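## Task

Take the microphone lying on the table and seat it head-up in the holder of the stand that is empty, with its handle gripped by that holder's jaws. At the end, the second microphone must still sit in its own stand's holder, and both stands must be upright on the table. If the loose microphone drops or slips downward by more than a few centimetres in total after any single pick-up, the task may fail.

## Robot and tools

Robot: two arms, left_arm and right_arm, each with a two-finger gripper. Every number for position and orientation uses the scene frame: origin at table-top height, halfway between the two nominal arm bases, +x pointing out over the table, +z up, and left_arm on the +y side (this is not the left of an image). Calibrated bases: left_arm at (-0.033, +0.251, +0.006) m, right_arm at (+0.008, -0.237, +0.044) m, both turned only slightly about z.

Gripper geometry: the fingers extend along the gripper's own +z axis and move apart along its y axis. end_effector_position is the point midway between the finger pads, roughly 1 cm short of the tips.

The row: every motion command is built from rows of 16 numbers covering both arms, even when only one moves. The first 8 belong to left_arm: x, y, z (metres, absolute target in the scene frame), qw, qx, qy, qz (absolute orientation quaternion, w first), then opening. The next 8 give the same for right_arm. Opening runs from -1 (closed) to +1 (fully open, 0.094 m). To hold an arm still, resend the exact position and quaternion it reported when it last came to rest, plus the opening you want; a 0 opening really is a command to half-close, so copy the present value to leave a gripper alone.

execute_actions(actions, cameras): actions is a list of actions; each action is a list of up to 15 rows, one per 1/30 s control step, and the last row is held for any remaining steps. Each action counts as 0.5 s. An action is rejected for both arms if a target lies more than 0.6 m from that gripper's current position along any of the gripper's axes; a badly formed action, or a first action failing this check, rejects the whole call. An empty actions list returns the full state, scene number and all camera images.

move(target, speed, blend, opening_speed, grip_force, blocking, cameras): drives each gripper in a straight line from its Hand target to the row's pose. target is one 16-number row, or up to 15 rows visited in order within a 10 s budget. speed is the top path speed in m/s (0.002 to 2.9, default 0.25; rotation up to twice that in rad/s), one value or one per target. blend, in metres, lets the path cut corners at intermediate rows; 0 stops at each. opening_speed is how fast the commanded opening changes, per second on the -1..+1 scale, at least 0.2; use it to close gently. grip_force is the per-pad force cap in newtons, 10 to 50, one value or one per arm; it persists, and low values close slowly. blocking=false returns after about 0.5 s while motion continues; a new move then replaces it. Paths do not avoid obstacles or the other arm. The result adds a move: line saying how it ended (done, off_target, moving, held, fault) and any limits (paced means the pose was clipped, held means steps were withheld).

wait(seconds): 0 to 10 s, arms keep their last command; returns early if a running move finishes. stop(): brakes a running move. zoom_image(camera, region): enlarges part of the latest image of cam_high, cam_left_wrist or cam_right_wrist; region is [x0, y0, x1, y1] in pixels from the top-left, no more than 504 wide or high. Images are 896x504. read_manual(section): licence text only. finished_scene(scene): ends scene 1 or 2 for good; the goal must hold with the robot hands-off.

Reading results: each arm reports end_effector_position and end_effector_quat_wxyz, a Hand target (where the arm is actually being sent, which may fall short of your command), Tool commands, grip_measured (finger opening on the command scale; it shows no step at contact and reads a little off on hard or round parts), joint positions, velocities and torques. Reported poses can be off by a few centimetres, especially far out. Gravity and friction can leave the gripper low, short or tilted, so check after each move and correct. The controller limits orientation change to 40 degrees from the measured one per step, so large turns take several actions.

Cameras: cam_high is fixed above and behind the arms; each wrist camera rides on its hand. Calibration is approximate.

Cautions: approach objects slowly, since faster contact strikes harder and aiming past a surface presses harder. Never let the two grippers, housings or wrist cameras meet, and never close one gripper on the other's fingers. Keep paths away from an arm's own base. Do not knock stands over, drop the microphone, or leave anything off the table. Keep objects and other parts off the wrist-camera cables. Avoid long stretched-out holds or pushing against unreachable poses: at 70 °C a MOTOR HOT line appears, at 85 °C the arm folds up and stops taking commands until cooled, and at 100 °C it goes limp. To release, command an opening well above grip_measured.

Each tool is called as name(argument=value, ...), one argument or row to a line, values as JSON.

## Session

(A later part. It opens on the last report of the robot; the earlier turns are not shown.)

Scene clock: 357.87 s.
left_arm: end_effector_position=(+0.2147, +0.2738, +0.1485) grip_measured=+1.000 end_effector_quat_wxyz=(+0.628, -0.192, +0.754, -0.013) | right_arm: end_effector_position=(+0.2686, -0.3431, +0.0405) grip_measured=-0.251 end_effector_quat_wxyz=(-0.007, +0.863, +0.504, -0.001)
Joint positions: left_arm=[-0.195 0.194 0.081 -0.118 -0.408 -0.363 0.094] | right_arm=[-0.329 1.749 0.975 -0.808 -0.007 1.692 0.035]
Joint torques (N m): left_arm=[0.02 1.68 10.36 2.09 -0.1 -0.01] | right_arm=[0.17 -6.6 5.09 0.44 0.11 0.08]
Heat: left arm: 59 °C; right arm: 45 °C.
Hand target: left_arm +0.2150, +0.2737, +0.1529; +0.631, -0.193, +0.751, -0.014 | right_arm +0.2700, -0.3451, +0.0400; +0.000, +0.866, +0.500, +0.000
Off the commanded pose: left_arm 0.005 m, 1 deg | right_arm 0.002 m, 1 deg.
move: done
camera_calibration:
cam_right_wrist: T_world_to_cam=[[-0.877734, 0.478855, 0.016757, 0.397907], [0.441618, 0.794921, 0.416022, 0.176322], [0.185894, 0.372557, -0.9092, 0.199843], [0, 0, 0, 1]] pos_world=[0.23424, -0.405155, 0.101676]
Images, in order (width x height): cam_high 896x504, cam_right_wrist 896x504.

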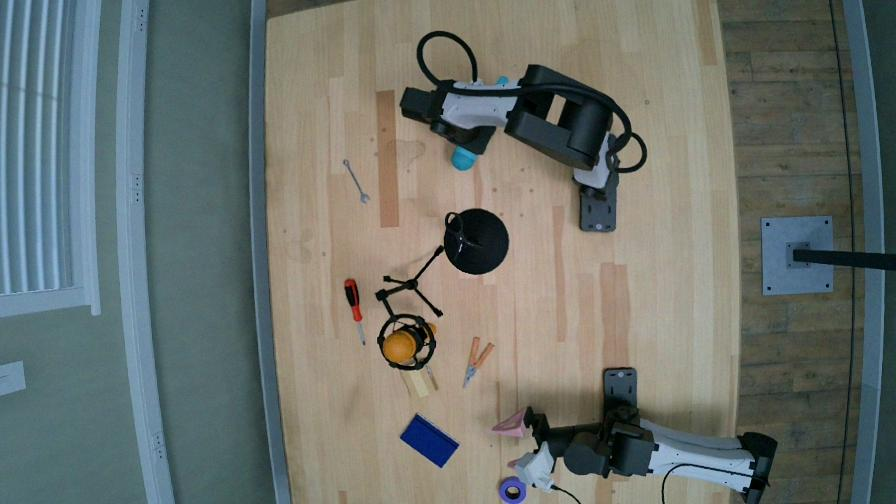

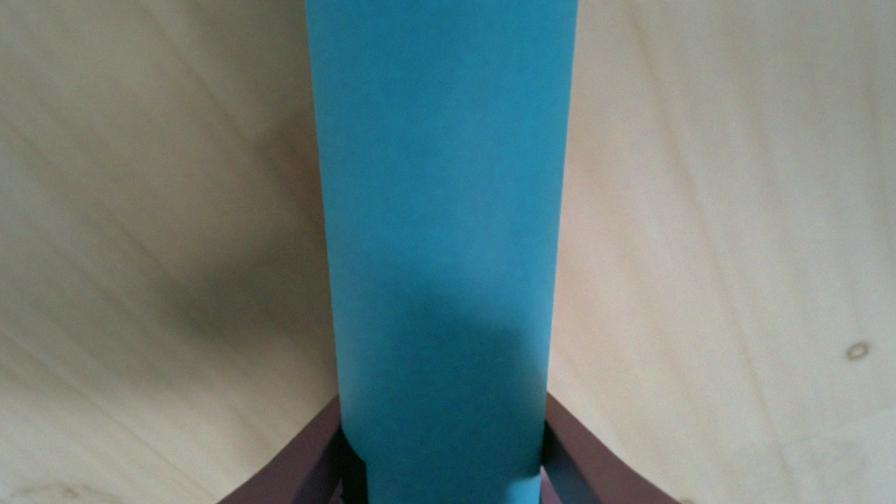

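move(
  target=[
    [0.215, 0.2737, 0.153, 0.631, -0.193, 0.751, -0.014, 1.0, 0.27, -0.345, 0.0205, 0, 0.866, 0.5, 0, -0.6],
    [0.215, 0.2737, 0.153, 0.631, -0.193, 0.751, -0.014, 1.0, 0.27, -0.345, 0.0205, 0, 0.866, 0.5, 0, 0.9],
    [0.215, 0.2737, 0.153, 0.631, -0.193, 0.751, -0.014, 1.0, 0.27, -0.345, 0.09, 0, 0.866, 0.5, 0, 0.9],
  ],
  speed=[0.06, 0.1, 0.2],
  opening_speed=0.8,
  cameras=["cam_right_wrist"],
)

move(
  target=[
    [0.215, 0.2737, 0.153, 0.631, -0.193, 0.751, -0.014, 1.0, 0.27, -0.345, 0.12, 0, 0.2588, 0.9659, 0, 0.9],
    [0.215, 0.2737, 0.153, 0.631, -0.193, 0.751, -0.014, 1.0, 0.27, -0.345, 0.1, 0, -0.5, 0.866, 0, 0.9],
  ],
  speed=0.7,
  blend=0.02,
  cameras=["cam_right_wrist", "cam_high"],
)

Scene clock: 370.83 s.
left_arm: end_effector_position=(+0.2147, +0.2738, +0.1485) grip_measured=+1.000 end_effector_quat_wxyz=(+0.628, -0.192, +0.754, -0.013) | right_arm: end_effector_position=(+0.2642, -0.3413, +0.0800) grip_measured=+0.897 end_effector_quat_wxyz=(-0.015, +0.864, +0.504, -0.007)
Joint positions: left_arm=[-0.195 0.194 0.081 -0.118 -0.408 -0.363 0.094] | right_arm=[-0.329 1.681 1.07 -0.99 -0.007 1.694 0.089]
Joint torques (N m): left_arm=[0.05 1.62 10.32 2.11 -0.1 0] | right_arm=[0.17 -7.83 8.21 0.21 0.11 0.07]
Heat: left arm: 59 °C; right arm: 45 °C.
Hand target: left_arm +0.2150, +0.2737, +0.1529; +0.631, -0.193, +0.751, -0.014 | right_arm +0.2699, -0.3450, +0.0899; +0.000, +0.866, +0.500, +0.000
Off the commanded pose: left_arm 0.005 m, 1 deg | right_arm 0.012 m, 2 deg.
move: off_target (right_arm)
camera_calibration:
cam_right_wrist: T_world_to_cam=[[-0.876651, 0.479718, 0.0367951, 0.390857], [0.450331, 0.791212, 0.413747, 0.156967], [0.169369, 0.379281, -0.909648, 0.242635], [0, 0, 0, 1]] pos_world=[0.230863, -0.403722, 0.141386]
Images, in order (width x height): cam_right_wrist 896x504.

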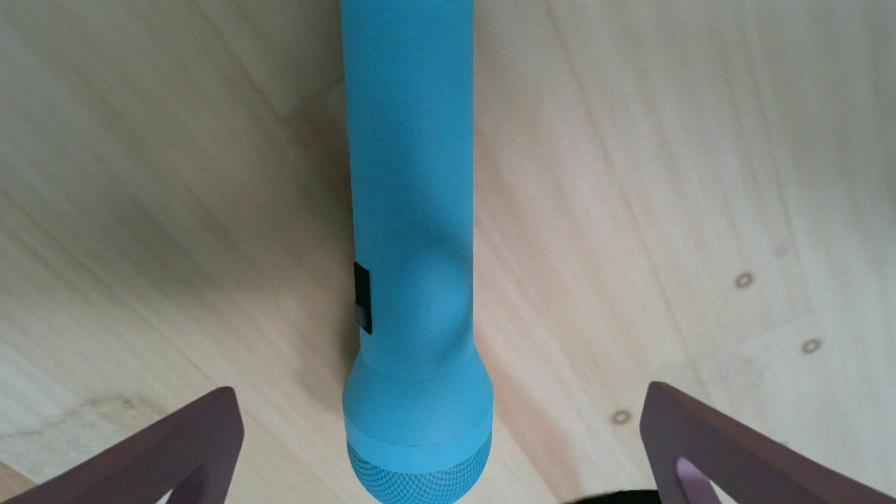

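Scene clock: 374.17 s.
left_arm: end_effector_position=(+0.2147, +0.2738, +0.1485) grip_measured=+1.000 end_effector_quat_wxyz=(+0.628, -0.192, +0.754, -0.013) | right_arm: end_effector_position=(+0.2691, -0.3453, +0.1006) grip_measured=+0.898 end_effector_quat_wxyz=(-0.007, -0.497, +0.868, +0.000)
Joint positions: left_arm=[-0.195 0.194 0.081 -0.118 -0.408 -0.363 0.094] | right_arm=[-0.324 1.658 1.13 -1.053 0.011 -1.428 0.089]
Joint torques (N m): left_arm=[0.09 1.62 10.36 2.1 -0.09 0] | right_arm=[-0.21 -6.72 5.27 0.46 -0.14 -0.13]
Heat: left arm: 59 °C; right arm: 45 °C.
Hand target: left_arm +0.2150, +0.2737, +0.1529; +0.631, -0.193, +0.751, -0.014 | right_arm +0.2700, -0.3450, +0.1000; +0.000, -0.500, +0.866, +0.000
Off the commanded pose: left_arm 0.005 m, 1 deg | right_arm 0.001 m, 1 deg.
move: done
camera_calibration:
cam_right_wrist: T_world_to_cam=[[0.86981, -0.493375, -0.00336658, -0.405588], [-0.446089, -0.789326, 0.421864, -0.15591], [-0.210794, -0.36544, -0.906653, 0.106837], [0, 0, 0, 1]] pos_world=[0.305755, -0.284128, 0.161271]
Images, in order (width x height): cam_high 896x504, cam_right_wrist 896x504.

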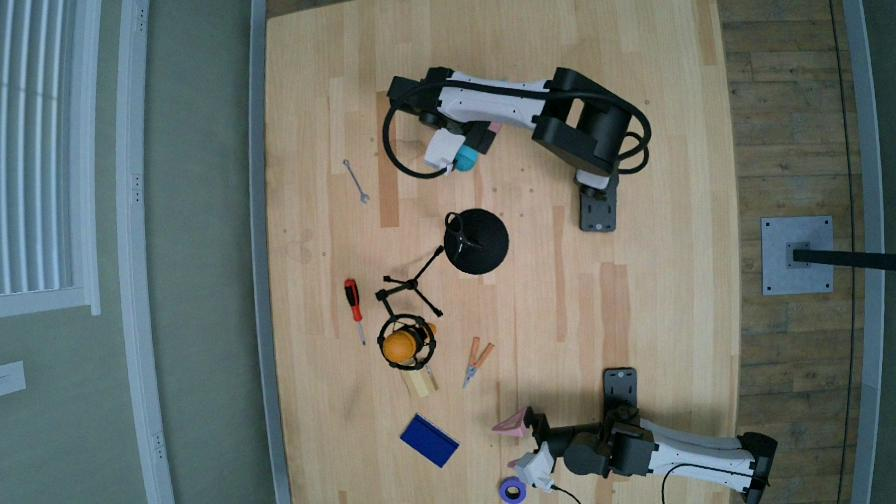

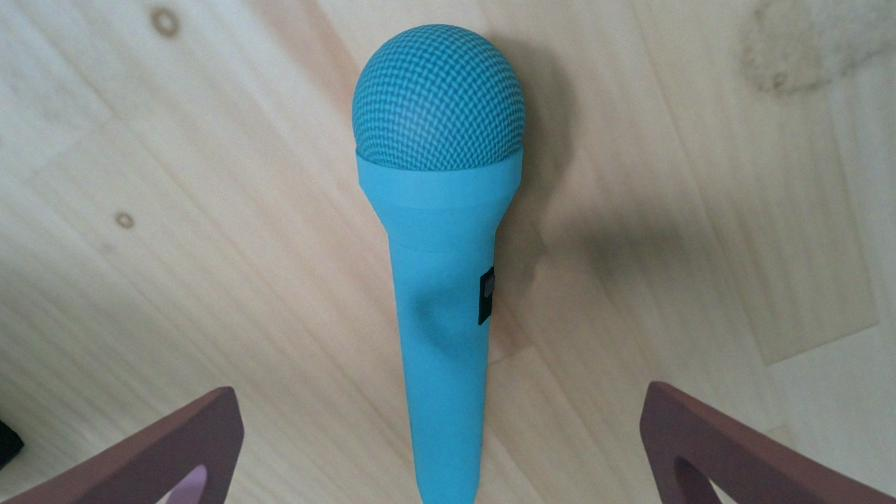

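move(
  target=[
    [0.215, 0.2737, 0.153, 0.631, -0.193, 0.751, -0.014, 1.0, 0.266, -0.353, 0.0215, 0, -0.5, 0.866, 0, 0.9],
    [0.215, 0.2737, 0.153, 0.631, -0.193, 0.751, -0.014, 1.0, 0.266, -0.353, 0.0215, 0, -0.5, 0.866, 0, -0.6],
  ],
  speed=0.2,
  opening_speed=0.9,
  cameras=["cam_right_wrist"],
)

Scene clock: 385.47 s.
left_arm: end_effector_position=(+0.2147, +0.2738, +0.1485) grip_measured=+1.000 end_effector_quat_wxyz=(+0.628, -0.192, +0.754, -0.013) | right_arm: end_effector_position=(+0.2653, -0.3527, +0.0230) grip_measured=-0.261 end_effector_quat_wxyz=(-0.006, -0.499, +0.867, -0.001)
Joint positions: left_arm=[-0.195 0.194 0.081 -0.118 -0.408 -0.363 0.094] | right_arm=[-0.353 1.785 0.938 -0.728 0.011 -1.462 0.035]
Joint torques (N m): left_arm=[0.06 1.5 10.3 2.07 -0.11 -0.02] | right_arm=[-0.44 -6.46 4.74 0.46 -0.15 -0.11]
Heat: left arm: 59 °C; right arm: 45 °C.
Hand target: left_arm +0.2150, +0.2737, +0.1529; +0.631, -0.193, +0.751, -0.014 | right_arm +0.2660, -0.3530, +0.0216; +0.000, -0.500, +0.866, +0.000
Off the commanded pose: left_arm 0.005 m, 1 deg | right_arm 0.002 m, 1 deg.
move: done
camera_calibration:
cam_right_wrist: T_world_to_cam=[[0.871885, -0.48971, 0.00039329, -0.405553], [-0.444267, -0.790641, 0.421324, -0.1317], [-0.206015, -0.367521, -0.90691, 0.0310115], [0, 0, 0, 1]] pos_world=[0.301475, -0.291333, 0.0837725]
Images, in order (width x height): cam_right_wrist 896x504.

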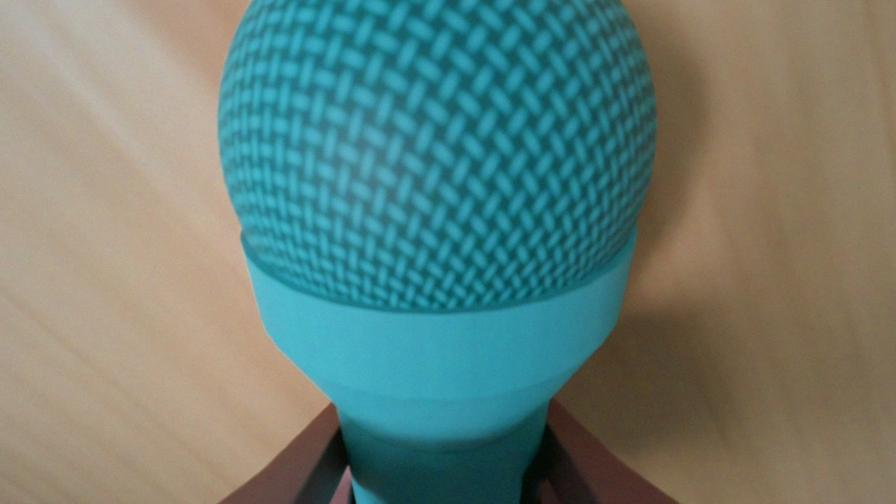

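move(
  target=[
    [0.20, 0.16, 0.24, 0.6409, 0.2988, 0.6409, -0.2988, 0.9, 0.266, -0.353, 0.13, 0, -0.5, 0.866, 0, -0.6],
    [0.243, -0.058, 0.21, 0.5896, 0.3903, 0.5896, -0.3903, 0.9, 0.29, -0.34, 0.18, 0, -0.1736, 0.9848, 0, -0.6],
  ],
  speed=0.35,
  blend=0.03,
  cameras=["all"],
)

Scene clock: 448.20 s.
left_arm: end_effector_position=(+0.2389, -0.0533, +0.2000) grip_measured=+0.902 end_effector_quat_wxyz=(+0.580, +0.394, +0.598, -0.389) | right_arm: end_effector_position=(+0.2831, -0.3414, +0.1724) grip_measured=-0.261 end_effector_quat_wxyz=(-0.011, -0.173, +0.985, +0.001)
Joint positions: left_arm=[-0.62 1.472 0.464 0.977 0.56 0.008 0.089] | right_arm=[-0.295 1.673 1.435 -1.354 0.009 -0.706 0.035]
Joint torques (N m): left_arm=[-0.44 -4.1 9.98 2.21 -0.07 -0.08] | right_arm=[0.8 -6.37 9.76 0.27 -0.11 0.03]
Heat: left arm: 59 °C; right arm: 44 °C.
Hand target: left_arm +0.2427, -0.0576, +0.2101; +0.590, +0.390, +0.590, -0.390 | right_arm +0.2898, -0.3399, +0.1800; +0.000, -0.174, +0.985, +0.000
Off the commanded pose: left_arm 0.012 m, 2 deg | right_arm 0.010 m, 1 deg.
move: off_target (left_arm)
camera_calibration:
cam_left_wrist: T_world_to_cam=[[-0.917344, -0.39786, 0.0137016, 0.194198], [-0.19559, 0.420458, -0.885979, 0.2816], [0.346735, -0.815428, -0.463522, 0.0551744], [0, 0, 0, 1]] pos_world=[0.214094, 0.00385326, 0.272406]
cam_right_wrist: T_world_to_cam=[[0.354251, -0.935148, -0.00199222, -0.420634], [-0.843786, -0.320558, 0.430427, 0.0943005], [-0.403151, -0.150798, -0.902623, 0.303347], [0, 0, 0, 1]] pos_world=[0.350874, -0.317382, 0.232381]

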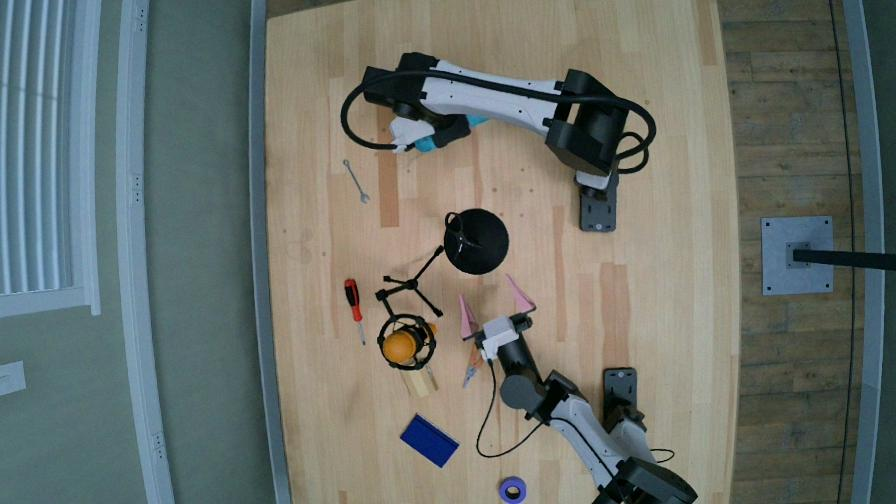

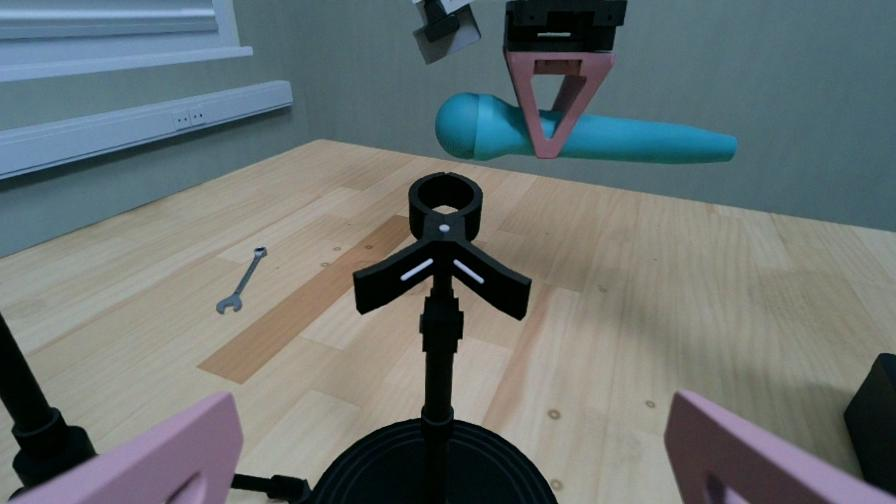

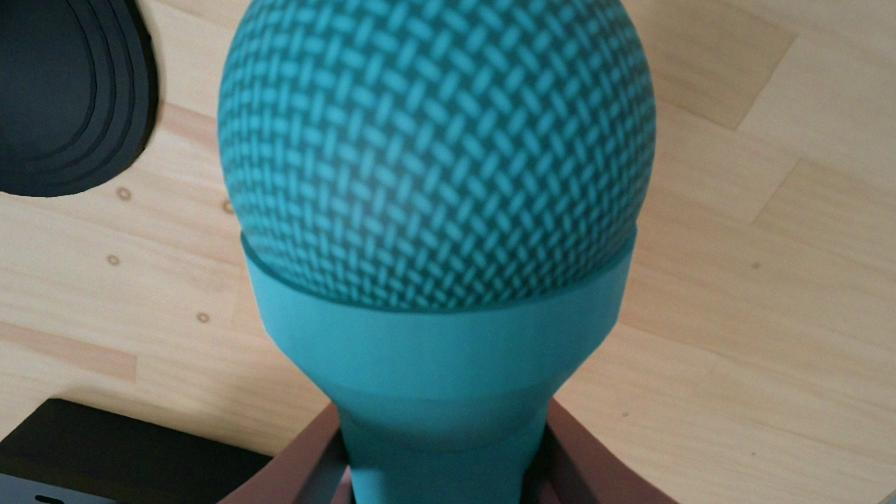

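move(
  target=[
    [0.25, -0.075, 0.206, 0.5896, 0.3903, 0.5896, -0.3903, 0.9, 0.29, -0.335, 0.23, 0.2549, -0.1677, 0.9513, 0.0449, -0.6],
    [0.262, -0.10, 0.203, 0.5896, 0.3903, 0.5896, -0.3903, 0.9, 0.295, -0.32, 0.31, 0.4924, -0.1504, 0.8529, 0.0868, -0.6],
    [0.272, -0.1245, 0.202, 0.5896, 0.3903, 0.5896, -0.3903, 0.9, 0.30, -0.29, 0.39, 0.7432, -0.1139, 0.6461, 0.131, -0.6],
  ],
  speed=0.35,
  blend=0.03,
  cameras=["all"],
)

Scene clock: 478.07 s.
left_arm: end_effector_position=(+0.2690, -0.1189, +0.1958) grip_measured=+0.902 end_effector_quat_wxyz=(+0.584, +0.394, +0.594, -0.388) | right_arm: end_effector_position=(+0.2990, -0.2898, +0.3874) grip_measured=-0.261 end_effector_quat_wxyz=(+0.736, -0.110, +0.654, +0.140)
Joint positions: left_arm=[-0.736 1.735 0.701 1.015 0.443 0.007 0.089] | right_arm=[-0.657 0.858 0.582 0.527 -1.061 0.241 0.035]
Joint torques (N m): left_arm=[-0.43 -6.13 9.88 2.11 -0.11 -0.07] | right_arm=[0.84 -0.23 6.86 1.83 0.28 -0.04]
Heat: left arm: 56 °C; right arm: 44 °C.
Hand target: left_arm +0.2718, -0.1242, +0.2020; +0.590, +0.390, +0.590, -0.390 | right_arm +0.2999, -0.2899, +0.3901; +0.743, -0.114, +0.647, +0.131
Off the commanded pose: left_arm 0.009 m, 1 deg | right_arm 0.003 m, 2 deg.
move: done
camera_calibration:
cam_left_wrist: T_world_to_cam=[[-0.917168, -0.398461, 0.00566264, 0.19728], [-0.185899, 0.415242, -0.890514, 0.309031], [0.352484, -0.817804, -0.45492, -0.0142301], [0, 0, 0, 1]] pos_world=[0.243404, -0.0613516, 0.267606]
cam_right_wrist: T_world_to_cam=[[0.343338, -0.939184, -0.00728377, -0.373516], [-0.28151, -0.0955067, -0.954794, 0.465406], [0.896031, 0.329867, -0.29718, 0.0279501], [0, 0, 0, 1]] pos_world=[0.234214, -0.31557, 0.449952]

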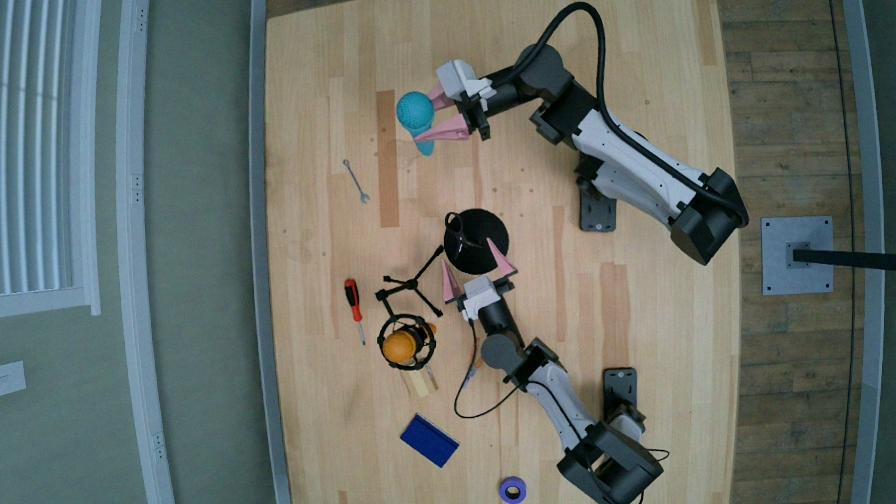

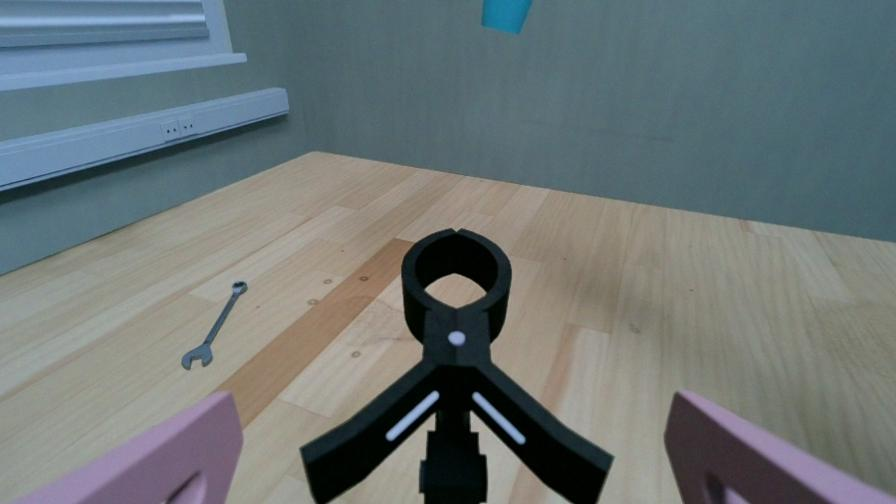

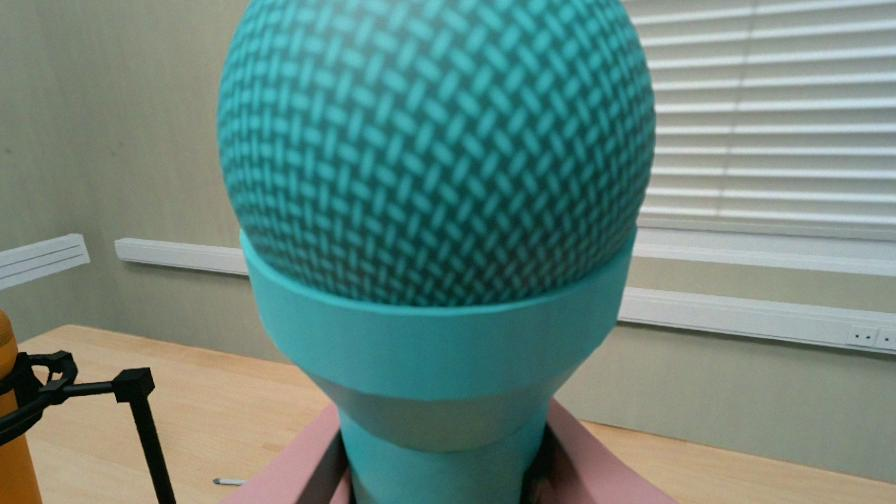

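move(
  target=[
    [0.2692, -0.1257, 0.1985, 0.5896, 0.3903, 0.5896, -0.3903, 0.9, 0.284, -0.22, 0.385, 0.689, -0.1814, 0.677, 0.1846, -0.6],
    [0.2692, -0.1257, 0.1985, 0.5896, 0.3903, 0.5896, -0.3903, -0.3, 0.281, -0.158, 0.375, 0.6703, -0.2397, 0.6586, 0.2439, -0.6],
  ],
  speed=0.2,
  opening_speed=0.8,
  cameras=["all"],
)

Scene clock: 501.27 s.
left_arm: end_effector_position=(+0.2684, -0.1211, +0.1973) grip_measured=-0.295 end_effector_quat_wxyz=(+0.589, +0.390, +0.591, -0.389) | right_arm: end_effector_position=(+0.2795, -0.1583, +0.3680) grip_measured=-0.261 end_effector_quat_wxyz=(+0.657, -0.229, +0.671, +0.257)
Joint positions: left_arm=[-0.745 1.742 0.701 1.037 0.429 0.002 0.033] | right_arm=[-0.176 0.708 0.63 0.068 -0.942 0.036 0.035]
Joint torques (N m): left_arm=[-0.5 -5.97 8.8 2.08 -0.07 -0.04] | right_arm=[0.81 0.73 7.91 2.05 0.11 -0.17]
Heat: left arm: 55 °C; right arm: 44 °C.
Hand target: left_arm +0.2690, -0.1257, +0.1984; +0.589, +0.390, +0.590, -0.390 | right_arm +0.2807, -0.1580, +0.3749; +0.670, -0.240, +0.659, +0.244
Off the commanded pose: left_arm 0.005 m, 0 deg | right_arm 0.007 m, 3 deg.
move: off_target (right_arm)
camera_calibration:
cam_left_wrist: T_world_to_cam=[[-0.915174, -0.403033, 0.00465588, 0.194991], [-0.18257, 0.404212, -0.896259, 0.310093], [0.35934, -0.821083, -0.443506, -0.0196174], [0, 0, 0, 1]] pos_world=[0.242114, -0.062863, 0.268315]
cam_right_wrist: T_world_to_cam=[[0.641886, -0.766234, -0.0294499, -0.291317], [-0.336024, -0.246555, -0.909009, 0.42839], [0.689253, 0.593377, -0.415734, 0.139432], [0, 0, 0, 1]] pos_world=[0.234838, -0.200331, 0.438798]

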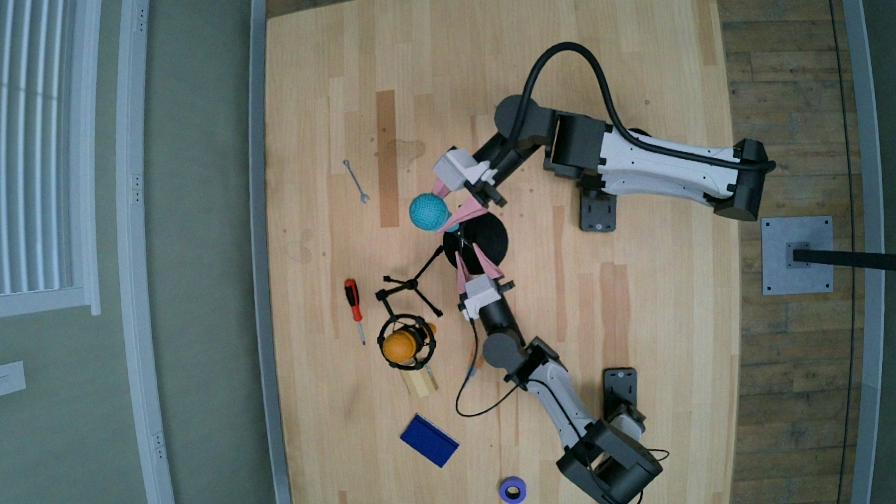

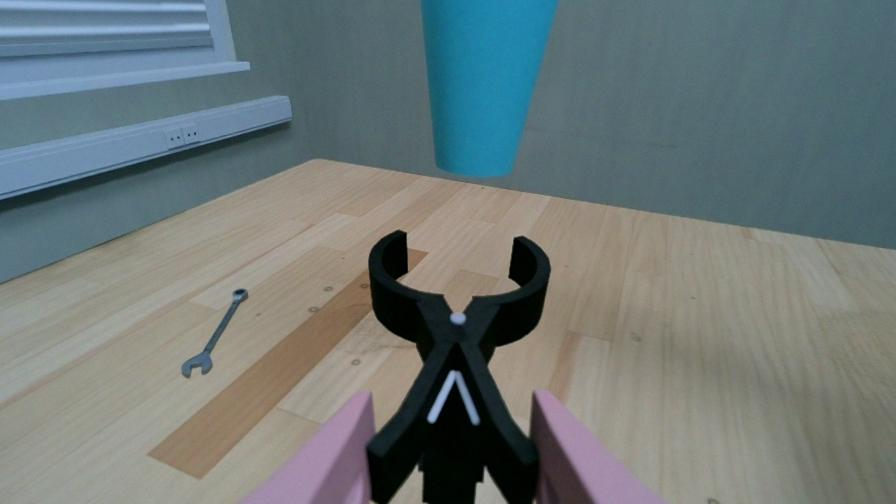

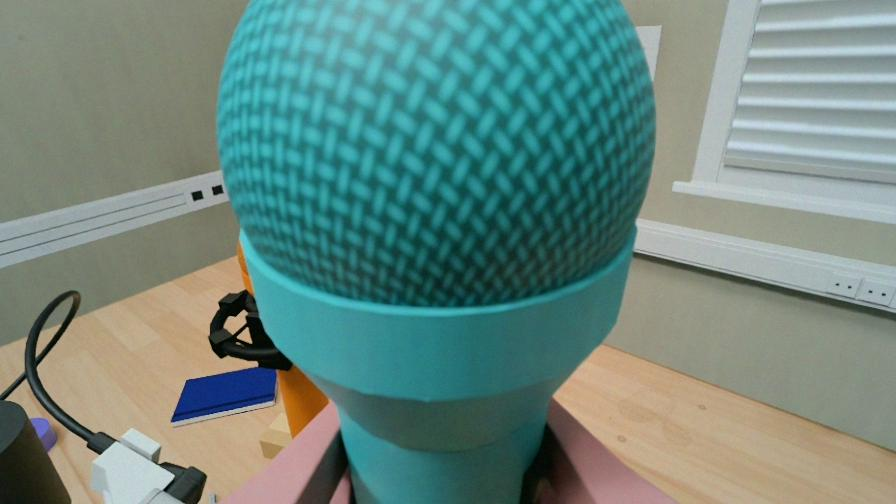

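move(
  target=[0.2692, -0.1257, 0.1985, 0.5896, 0.3903, 0.5896, -0.3903, -0.3, 0.293, -0.1604, 0.352, 0.6757, -0.2535, 0.6535, 0.2287, -0.6],
  speed=0.08,
  cameras=["cam_left_wrist", "cam_high"],
)

Scene clock: 542.10 s.
left_arm: end_effector_position=(+0.2684, -0.1211, +0.1973) grip_measured=-0.295 end_effector_quat_wxyz=(+0.589, +0.390, +0.591, -0.389) | right_arm: end_effector_position=(+0.2917, -0.1610, +0.3488) grip_measured=-0.261 end_effector_quat_wxyz=(+0.665, -0.245, +0.664, +0.240)
Joint positions: left_arm=[-0.745 1.742 0.701 1.037 0.429 0.002 0.033] | right_arm=[-0.173 0.759 0.561 0.195 -0.935 -0.009 0.035]
Joint torques (N m): left_arm=[-0.53 -5.98 8.94 2.06 -0.08 -0.02] | right_arm=[0.85 0.29 6.97 2.08 0.1 -0.16]
Heat: left arm: 53 °C; right arm: 43 °C.
Hand target: left_arm +0.2690, -0.1257, +0.1984; +0.589, +0.390, +0.590, -0.390 | right_arm +0.2928, -0.1604, +0.3520; +0.675, -0.254, +0.654, +0.229
Off the commanded pose: left_arm 0.005 m, 0 deg | right_arm 0.004 m, 2 deg.
move: done
camera_calibration:
cam_left_wrist: T_world_to_cam=[[-0.915174, -0.403033, 0.00465588, 0.194991], [-0.18257, 0.404212, -0.896259, 0.310093], [0.35934, -0.821083, -0.443506, -0.0196174], [0, 0, 0, 1]] pos_world=[0.242114, -0.062863, 0.268315]
Images, in order (width x height): cam_high 896x504, cam_left_wrist 896x504.

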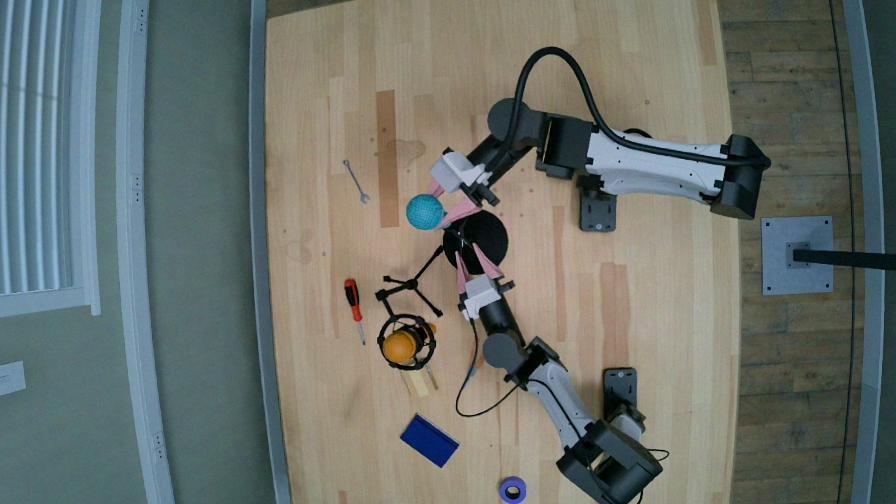

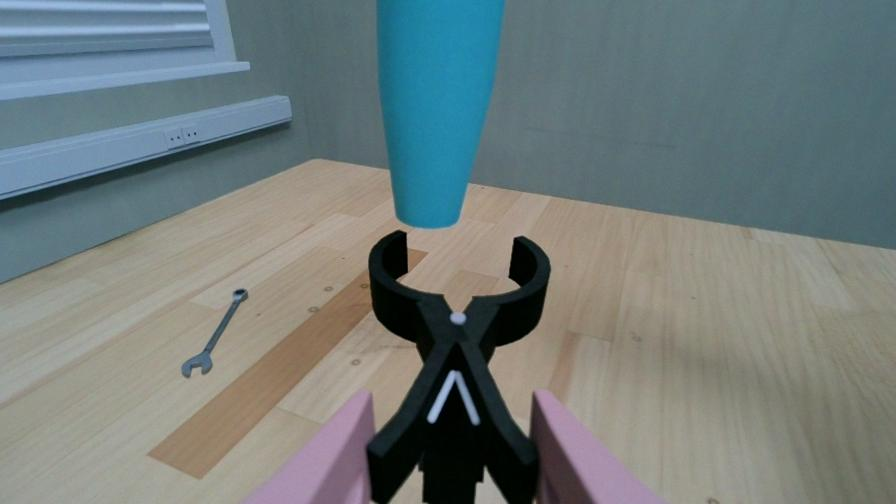

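move(
  target=[0.2692, -0.1257, 0.1985, 0.5896, 0.3903, 0.5896, -0.3903, -0.3, 0.294, -0.163, 0.341, 0.658, -0.2601, 0.6706, 0.2227, -0.6],
  speed=0.06,
  cameras=["cam_left_wrist"],
)

Scene clock: 566.50 s.
left_arm: end_effector_position=(+0.2684, -0.1211, +0.1973) grip_measured=-0.295 end_effector_quat_wxyz=(+0.589, +0.390, +0.591, -0.389) | right_arm: end_effector_position=(+0.2930, -0.1613, +0.3335) grip_measured=-0.261 end_effector_quat_wxyz=(+0.648, -0.252, +0.680, +0.234)
Joint positions: left_arm=[-0.745 1.742 0.701 1.037 0.429 0.002 0.033] | right_arm=[-0.173 0.77 0.561 0.123 -0.935 -0.077 0.035]
Joint torques (N m): left_arm=[-0.46 -6.06 8.83 2.06 -0.06 -0.04] | right_arm=[-0.43 0.13 8.92 1.88 -0.07 -0.15]
Heat: left arm: 53 °C; right arm: 44 °C.
Hand target: left_arm +0.2690, -0.1257, +0.1984; +0.589, +0.390, +0.590, -0.390 | right_arm +0.2939, -0.1630, +0.3409; +0.658, -0.260, +0.671, +0.223
Off the commanded pose: left_arm 0.005 m, 0 deg | right_arm 0.008 m, 2 deg.
move: done
camera_calibration:
cam_left_wrist: T_world_to_cam=[[-0.915174, -0.403033, 0.00465588, 0.194991], [-0.18257, 0.404212, -0.896259, 0.310093], [0.35934, -0.821083, -0.443506, -0.0196174], [0, 0, 0, 1]] pos_world=[0.242114, -0.062863, 0.268315]
Images, in order (width x height): cam_left_wrist 896x504.

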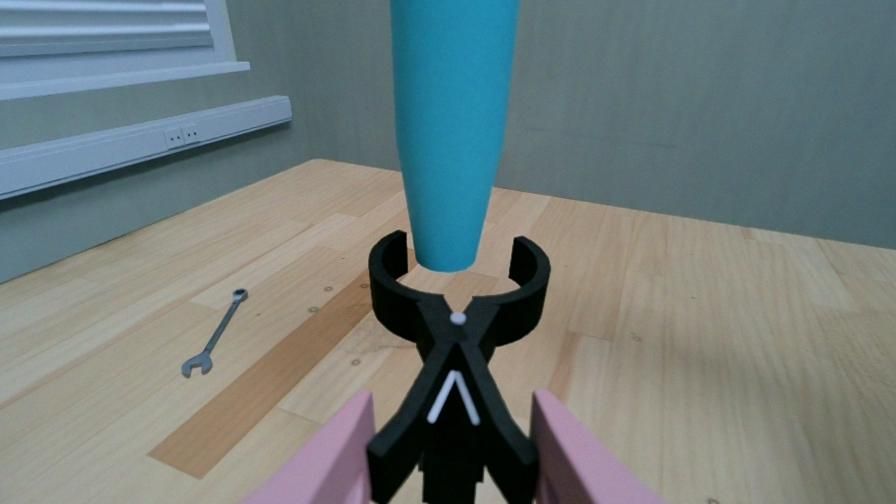

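move(
  target=[0.2692, -0.1257, 0.1985, 0.5896, 0.3903, 0.5896, -0.3903, -0.3, 0.2908, -0.1645, 0.322, 0.658, -0.2601, 0.6706, 0.2227, -0.6],
  speed=0.06,
  cameras=["cam_left_wrist"],
)

Scene clock: 576.30 s.
left_arm: end_effector_position=(+0.2684, -0.1211, +0.1973) grip_measured=-0.295 end_effector_quat_wxyz=(+0.589, +0.390, +0.591, -0.389) | right_arm: end_effector_position=(+0.2926, -0.1643, +0.3153) grip_measured=-0.261 end_effector_quat_wxyz=(+0.644, -0.246, +0.686, +0.233)
Joint positions: left_arm=[-0.745 1.742 0.701 1.037 0.429 0.002 0.033] | right_arm=[-0.185 0.765 0.502 0.158 -0.938 -0.083 0.035]
Joint torques (N m): left_arm=[-0.39 -5.97 8.79 2.08 -0.07 -0.02] | right_arm=[-0.53 -0.92 7.12 2.09 -0.17 -0.16]
Heat: left arm: 53 °C; right arm: 44 °C.
Hand target: left_arm +0.2690, -0.1257, +0.1984; +0.589, +0.390, +0.590, -0.390 | right_arm +0.2907, -0.1644, +0.3220; +0.657, -0.260, +0.671, +0.222
Off the commanded pose: left_arm 0.005 m, 0 deg | right_arm 0.007 m, 3 deg.
move: off_target (right_arm)
camera_calibration:
cam_left_wrist: T_world_to_cam=[[-0.915174, -0.403033, 0.00465588, 0.194991], [-0.18257, 0.404212, -0.896259, 0.310093], [0.35934, -0.821083, -0.443506, -0.0196174], [0, 0, 0, 1]] pos_world=[0.242114, -0.062863, 0.268315]
Images, in order (width x height): cam_left_wrist 896x504.

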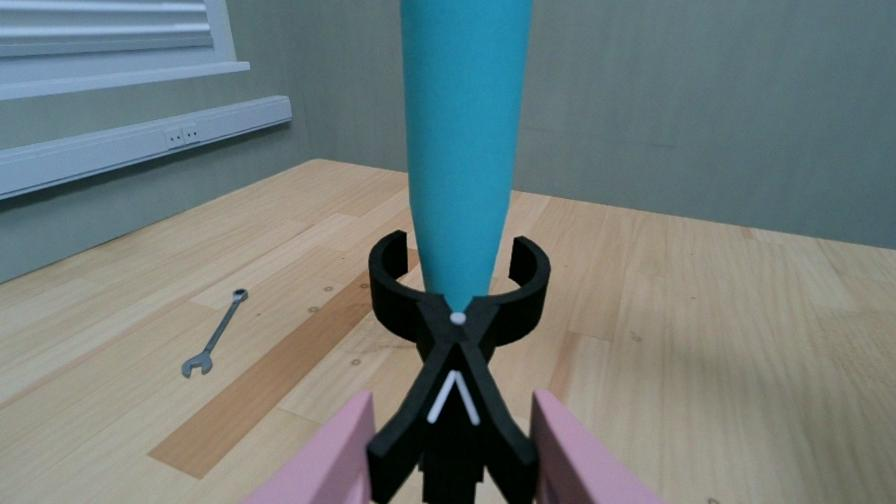

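move(
  target=[0.2692, -0.1257, 0.1985, 0.5896, 0.3903, 0.5896, -0.3903, -0.3, 0.2903, -0.1645, 0.28, 0.66, -0.2601, 0.668, 0.2227, -0.6],
  speed=0.08,
  cameras=["cam_left_wrist", "cam_high"],
)

Scene clock: 592.10 s.
left_arm: end_effector_position=(+0.2684, -0.1211, +0.1973) grip_measured=-0.295 end_effector_quat_wxyz=(+0.589, +0.390, +0.591, -0.389) | right_arm: end_effector_position=(+0.2902, -0.1633, +0.2777) grip_measured=-0.261 end_effector_quat_wxyz=(+0.652, -0.254, +0.677, +0.227)
Joint positions: left_arm=[-0.745 1.742 0.701 1.037 0.429 0.002 0.033] | right_arm=[-0.185 0.779 0.335 0.366 -0.941 -0.086 0.035]
Joint torques (N m): left_arm=[-0.44 -6.09 8.81 2.08 -0.06 -0.03] | right_arm=[-0.68 0.51 6.87 2.08 -0.15 -0.06]
Heat: left arm: 53 °C; right arm: 44 °C.
Hand target: left_arm +0.2690, -0.1257, +0.1984; +0.589, +0.390, +0.590, -0.390 | right_arm +0.2902, -0.1644, +0.2800; +0.660, -0.260, +0.669, +0.222
Off the commanded pose: left_arm 0.005 m, 0 deg | right_arm 0.003 m, 2 deg.
move: done
camera_calibration:
cam_left_wrist: T_world_to_cam=[[-0.915174, -0.403033, 0.00465588, 0.194991], [-0.18257, 0.404212, -0.896259, 0.310093], [0.35934, -0.821083, -0.443506, -0.0196174], [0, 0, 0, 1]] pos_world=[0.242114, -0.062863, 0.268315]
Images, in order (width x height): cam_high 896x504, cam_left_wrist 896x504.

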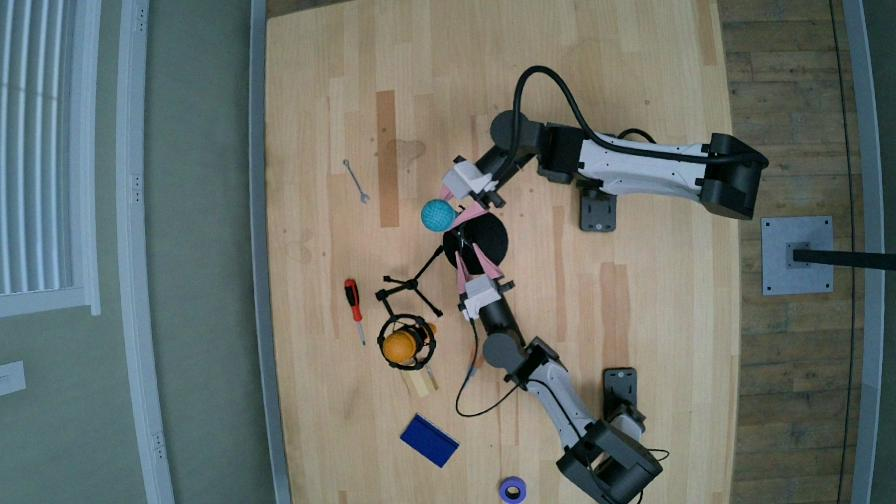

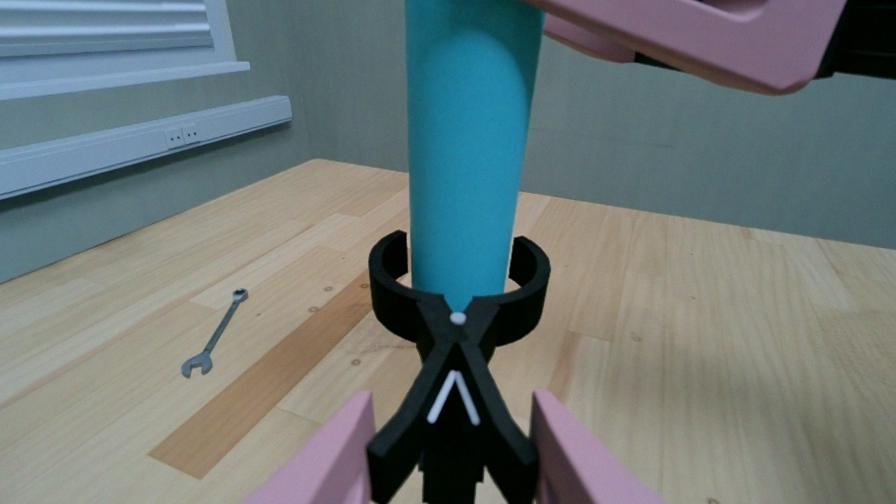

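move(
  target=[0.2692, -0.1257, 0.1985, 0.5896, 0.3903, 0.5896, -0.3903, -0.3, 0.2903, -0.1655, 0.238, 0.66, -0.2601, 0.668, 0.2227, -0.6],
  speed=0.08,
  cameras=["cam_left_wrist"],
)

Scene clock: 601.90 s.
left_arm: end_effector_position=(+0.2684, -0.1211, +0.1974) grip_measured=-0.295 end_effector_quat_wxyz=(+0.589, +0.390, +0.591, -0.389) | right_arm: end_effector_position=(+0.2914, -0.1650, +0.2354) grip_measured=-0.261 end_effector_quat_wxyz=(+0.652, -0.254, +0.677, +0.227)
Joint positions: left_arm=[-0.745 1.742 0.701 1.038 0.429 0.002 0.033] | right_arm=[-0.193 0.9 0.189 0.631 -0.948 -0.089 0.035]
Joint torques (N m): left_arm=[-0.51 -6.09 8.8 2.06 -0.09 -0.02] | right_arm=[-0.51 -0.1 6.22 2.05 -0.15 -0.03]
Heat: left arm: 54 °C; right arm: 45 °C.
Hand target: left_arm +0.2690, -0.1257, +0.1985; +0.590, +0.390, +0.590, -0.390 | right_arm +0.2903, -0.1655, +0.2380; +0.660, -0.260, +0.669, +0.222
Off the commanded pose: left_arm 0.005 m, 0 deg | right_arm 0.003 m, 2 deg.
move: done
camera_calibration:
cam_left_wrist: T_world_to_cam=[[-0.915174, -0.403034, 0.00454196, 0.195021], [-0.18236, 0.403984, -0.896405, 0.310156], [0.359447, -0.821195, -0.443213, -0.0196848], [0, 0, 0, 1]] pos_world=[0.242114, -0.0628632, 0.268415]
Images, in order (width x height): cam_left_wrist 896x504.

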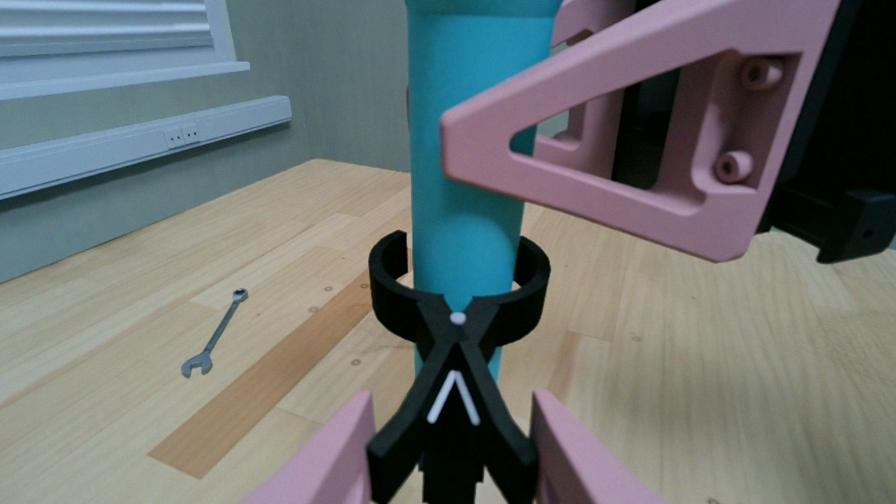

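move(
  target=[
    [0.2692, -0.1257, 0.1985, 0.5896, 0.3903, 0.5896, -0.3903, -0.3, 0.292, -0.1647, 0.238, 0.66, -0.2601, 0.668, 0.2227, -0.6],
    [0.2692, -0.1257, 0.1985, 0.5896, 0.3903, 0.5896, -0.3903, 0.6, 0.292, -0.1647, 0.238, 0.66, -0.2601, 0.668, 0.2227, -0.6],
  ],
  speed=0.05,
  opening_speed=0.6,
  cameras=["cam_left_wrist"],
)

Scene clock: 610.17 s.
left_arm: end_effector_position=(+0.2682, -0.1213, +0.1961) grip_measured=+0.598 end_effector_quat_wxyz=(+0.588, +0.391, +0.592, -0.388) | right_arm: end_effector_position=(+0.2913, -0.1638, +0.2348) grip_measured=-0.261 end_effector_quat_wxyz=(+0.651, -0.256, +0.676, +0.232)
Joint positions: left_arm=[-0.745 1.743 0.701 1.033 0.429 0.003 0.075] | right_arm=[-0.193 0.913 0.189 0.643 -0.959 -0.085 0.035]
Joint torques (N m): left_arm=[-0.36 -6.22 8.77 2.1 -0.05 -0.05] | right_arm=[0.14 -0.18 6.45 2.04 0.02 -0.06]
Heat: left arm: 53 °C; right arm: 45 °C.
Hand target: left_arm +0.2691, -0.1256, +0.1985; +0.590, +0.390, +0.590, -0.390 | right_arm +0.2919, -0.1647, +0.2381; +0.660, -0.260, +0.669, +0.223
Off the commanded pose: left_arm 0.005 m, 0 deg | right_arm 0.003 m, 2 deg.
move: done
camera_calibration:
cam_left_wrist: T_world_to_cam=[[-0.915489, -0.402308, 0.00535281, 0.194728], [-0.184339, 0.407581, -0.894369, 0.309621], [0.35763, -0.819772, -0.447297, -0.0189138], [0, 0, 0, 1]] pos_world=[0.242111, -0.0633598, 0.267413]
Images, in order (width x height): cam_left_wrist 896x504.

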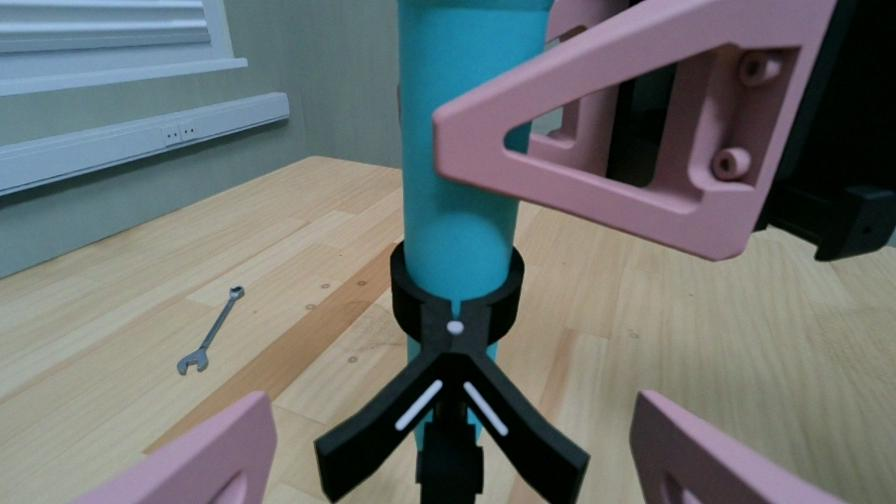

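move(
  target=[
    [0.230, -0.034, 0.206, 0.5896, 0.3903, 0.5896, -0.3903, 0.6, 0.292, -0.1647, 0.238, 0.66, -0.2601, 0.668, 0.2227, -0.6],
    [0.20, 0.10, 0.22, 0.5896, 0.3903, 0.5896, -0.3903, 0.6, 0.292, -0.1647, 0.238, 0.66, -0.2601, 0.668, 0.2227, 0.2],
  ],
  speed=0.2,
  blend=0.02,
  opening_speed=0.6,
  cameras=["all"],
)

Scene clock: 619.63 s.
left_arm: end_effector_position=(+0.1998, +0.0989, +0.2148) grip_measured=+0.598 end_effector_quat_wxyz=(+0.585, +0.384, +0.595, -0.395) | right_arm: end_effector_position=(+0.2914, -0.1638, +0.2368) grip_measured=+0.197 end_effector_quat_wxyz=(+0.654, -0.258, +0.673, +0.230)
Joint positions: left_arm=[0.044 0.957 0.226 0.72 1.218 -0.012 0.075] | right_arm=[-0.193 0.913 0.189 0.655 -0.96 -0.084 0.056]
Joint torques (N m): left_arm=[0.72 -2.07 9.42 1.56 0.08 0.1] | right_arm=[0.14 -0.09 6.39 1.97 0.03 -0.06]
Heat: left arm: 53 °C; right arm: 46 °C.
Hand target: left_arm +0.2000, +0.0999, +0.2199; +0.590, +0.390, +0.590, -0.390 | right_arm +0.2920, -0.1647, +0.2381; +0.660, -0.260, +0.669, +0.223
Off the commanded pose: left_arm 0.005 m, 1 deg | right_arm 0.002 m, 1 deg.
move: done
camera_calibration:
cam_left_wrist: T_world_to_cam=[[-0.915114, -0.402287, 0.0270407, 0.215866], [-0.20074, 0.396423, -0.895853, 0.228667], [0.34967, -0.825236, -0.443528, 0.195749], [0, 0, 0, 1]] pos_world=[0.174997, 0.15773, 0.285835]
cam_right_wrist: T_world_to_cam=[[0.644626, -0.763323, 0.0423618, -0.324305], [-0.316545, -0.316939, -0.894063, 0.291067], [0.695885, 0.562927, -0.445933, 0.0801032], [0, 0, 0, 1]] pos_world=[0.245449, -0.200391, 0.309691]

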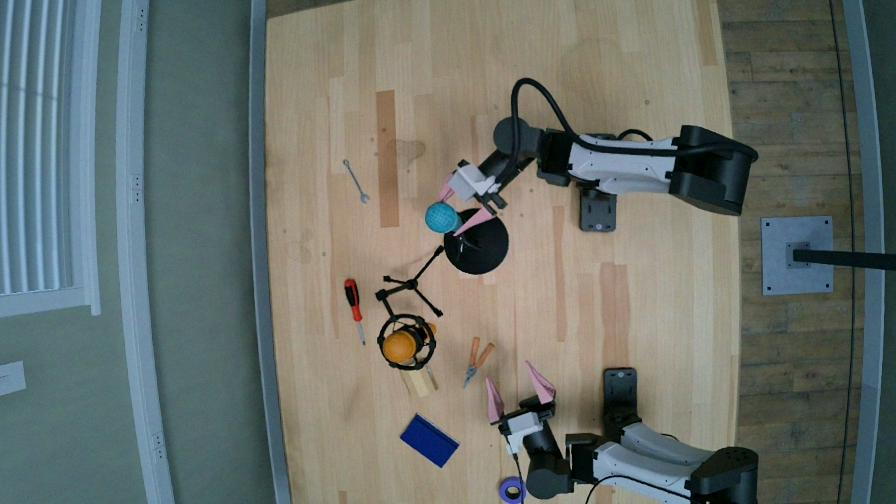

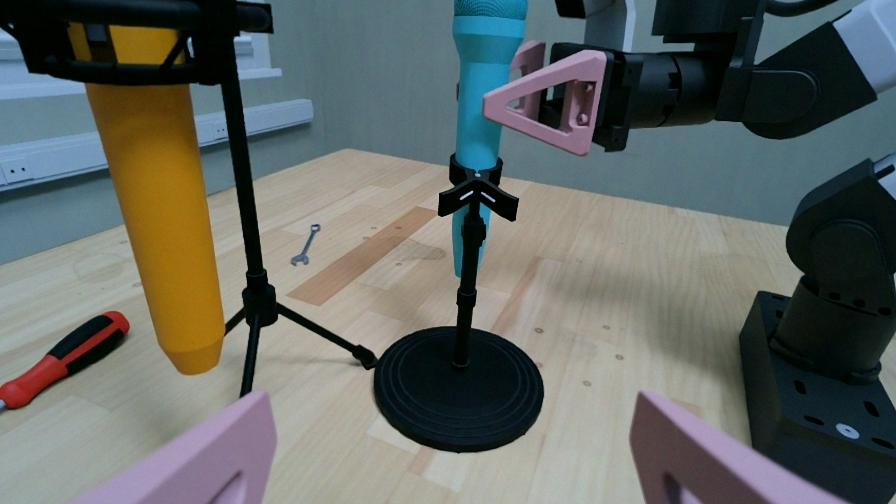

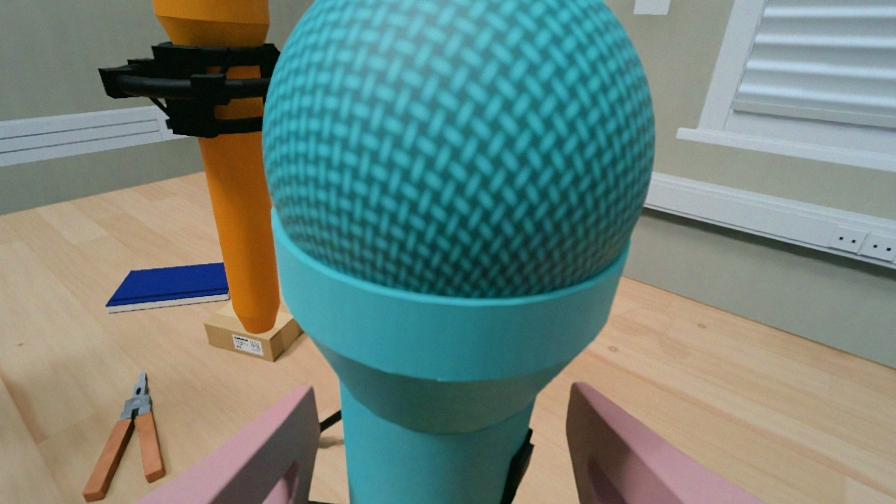

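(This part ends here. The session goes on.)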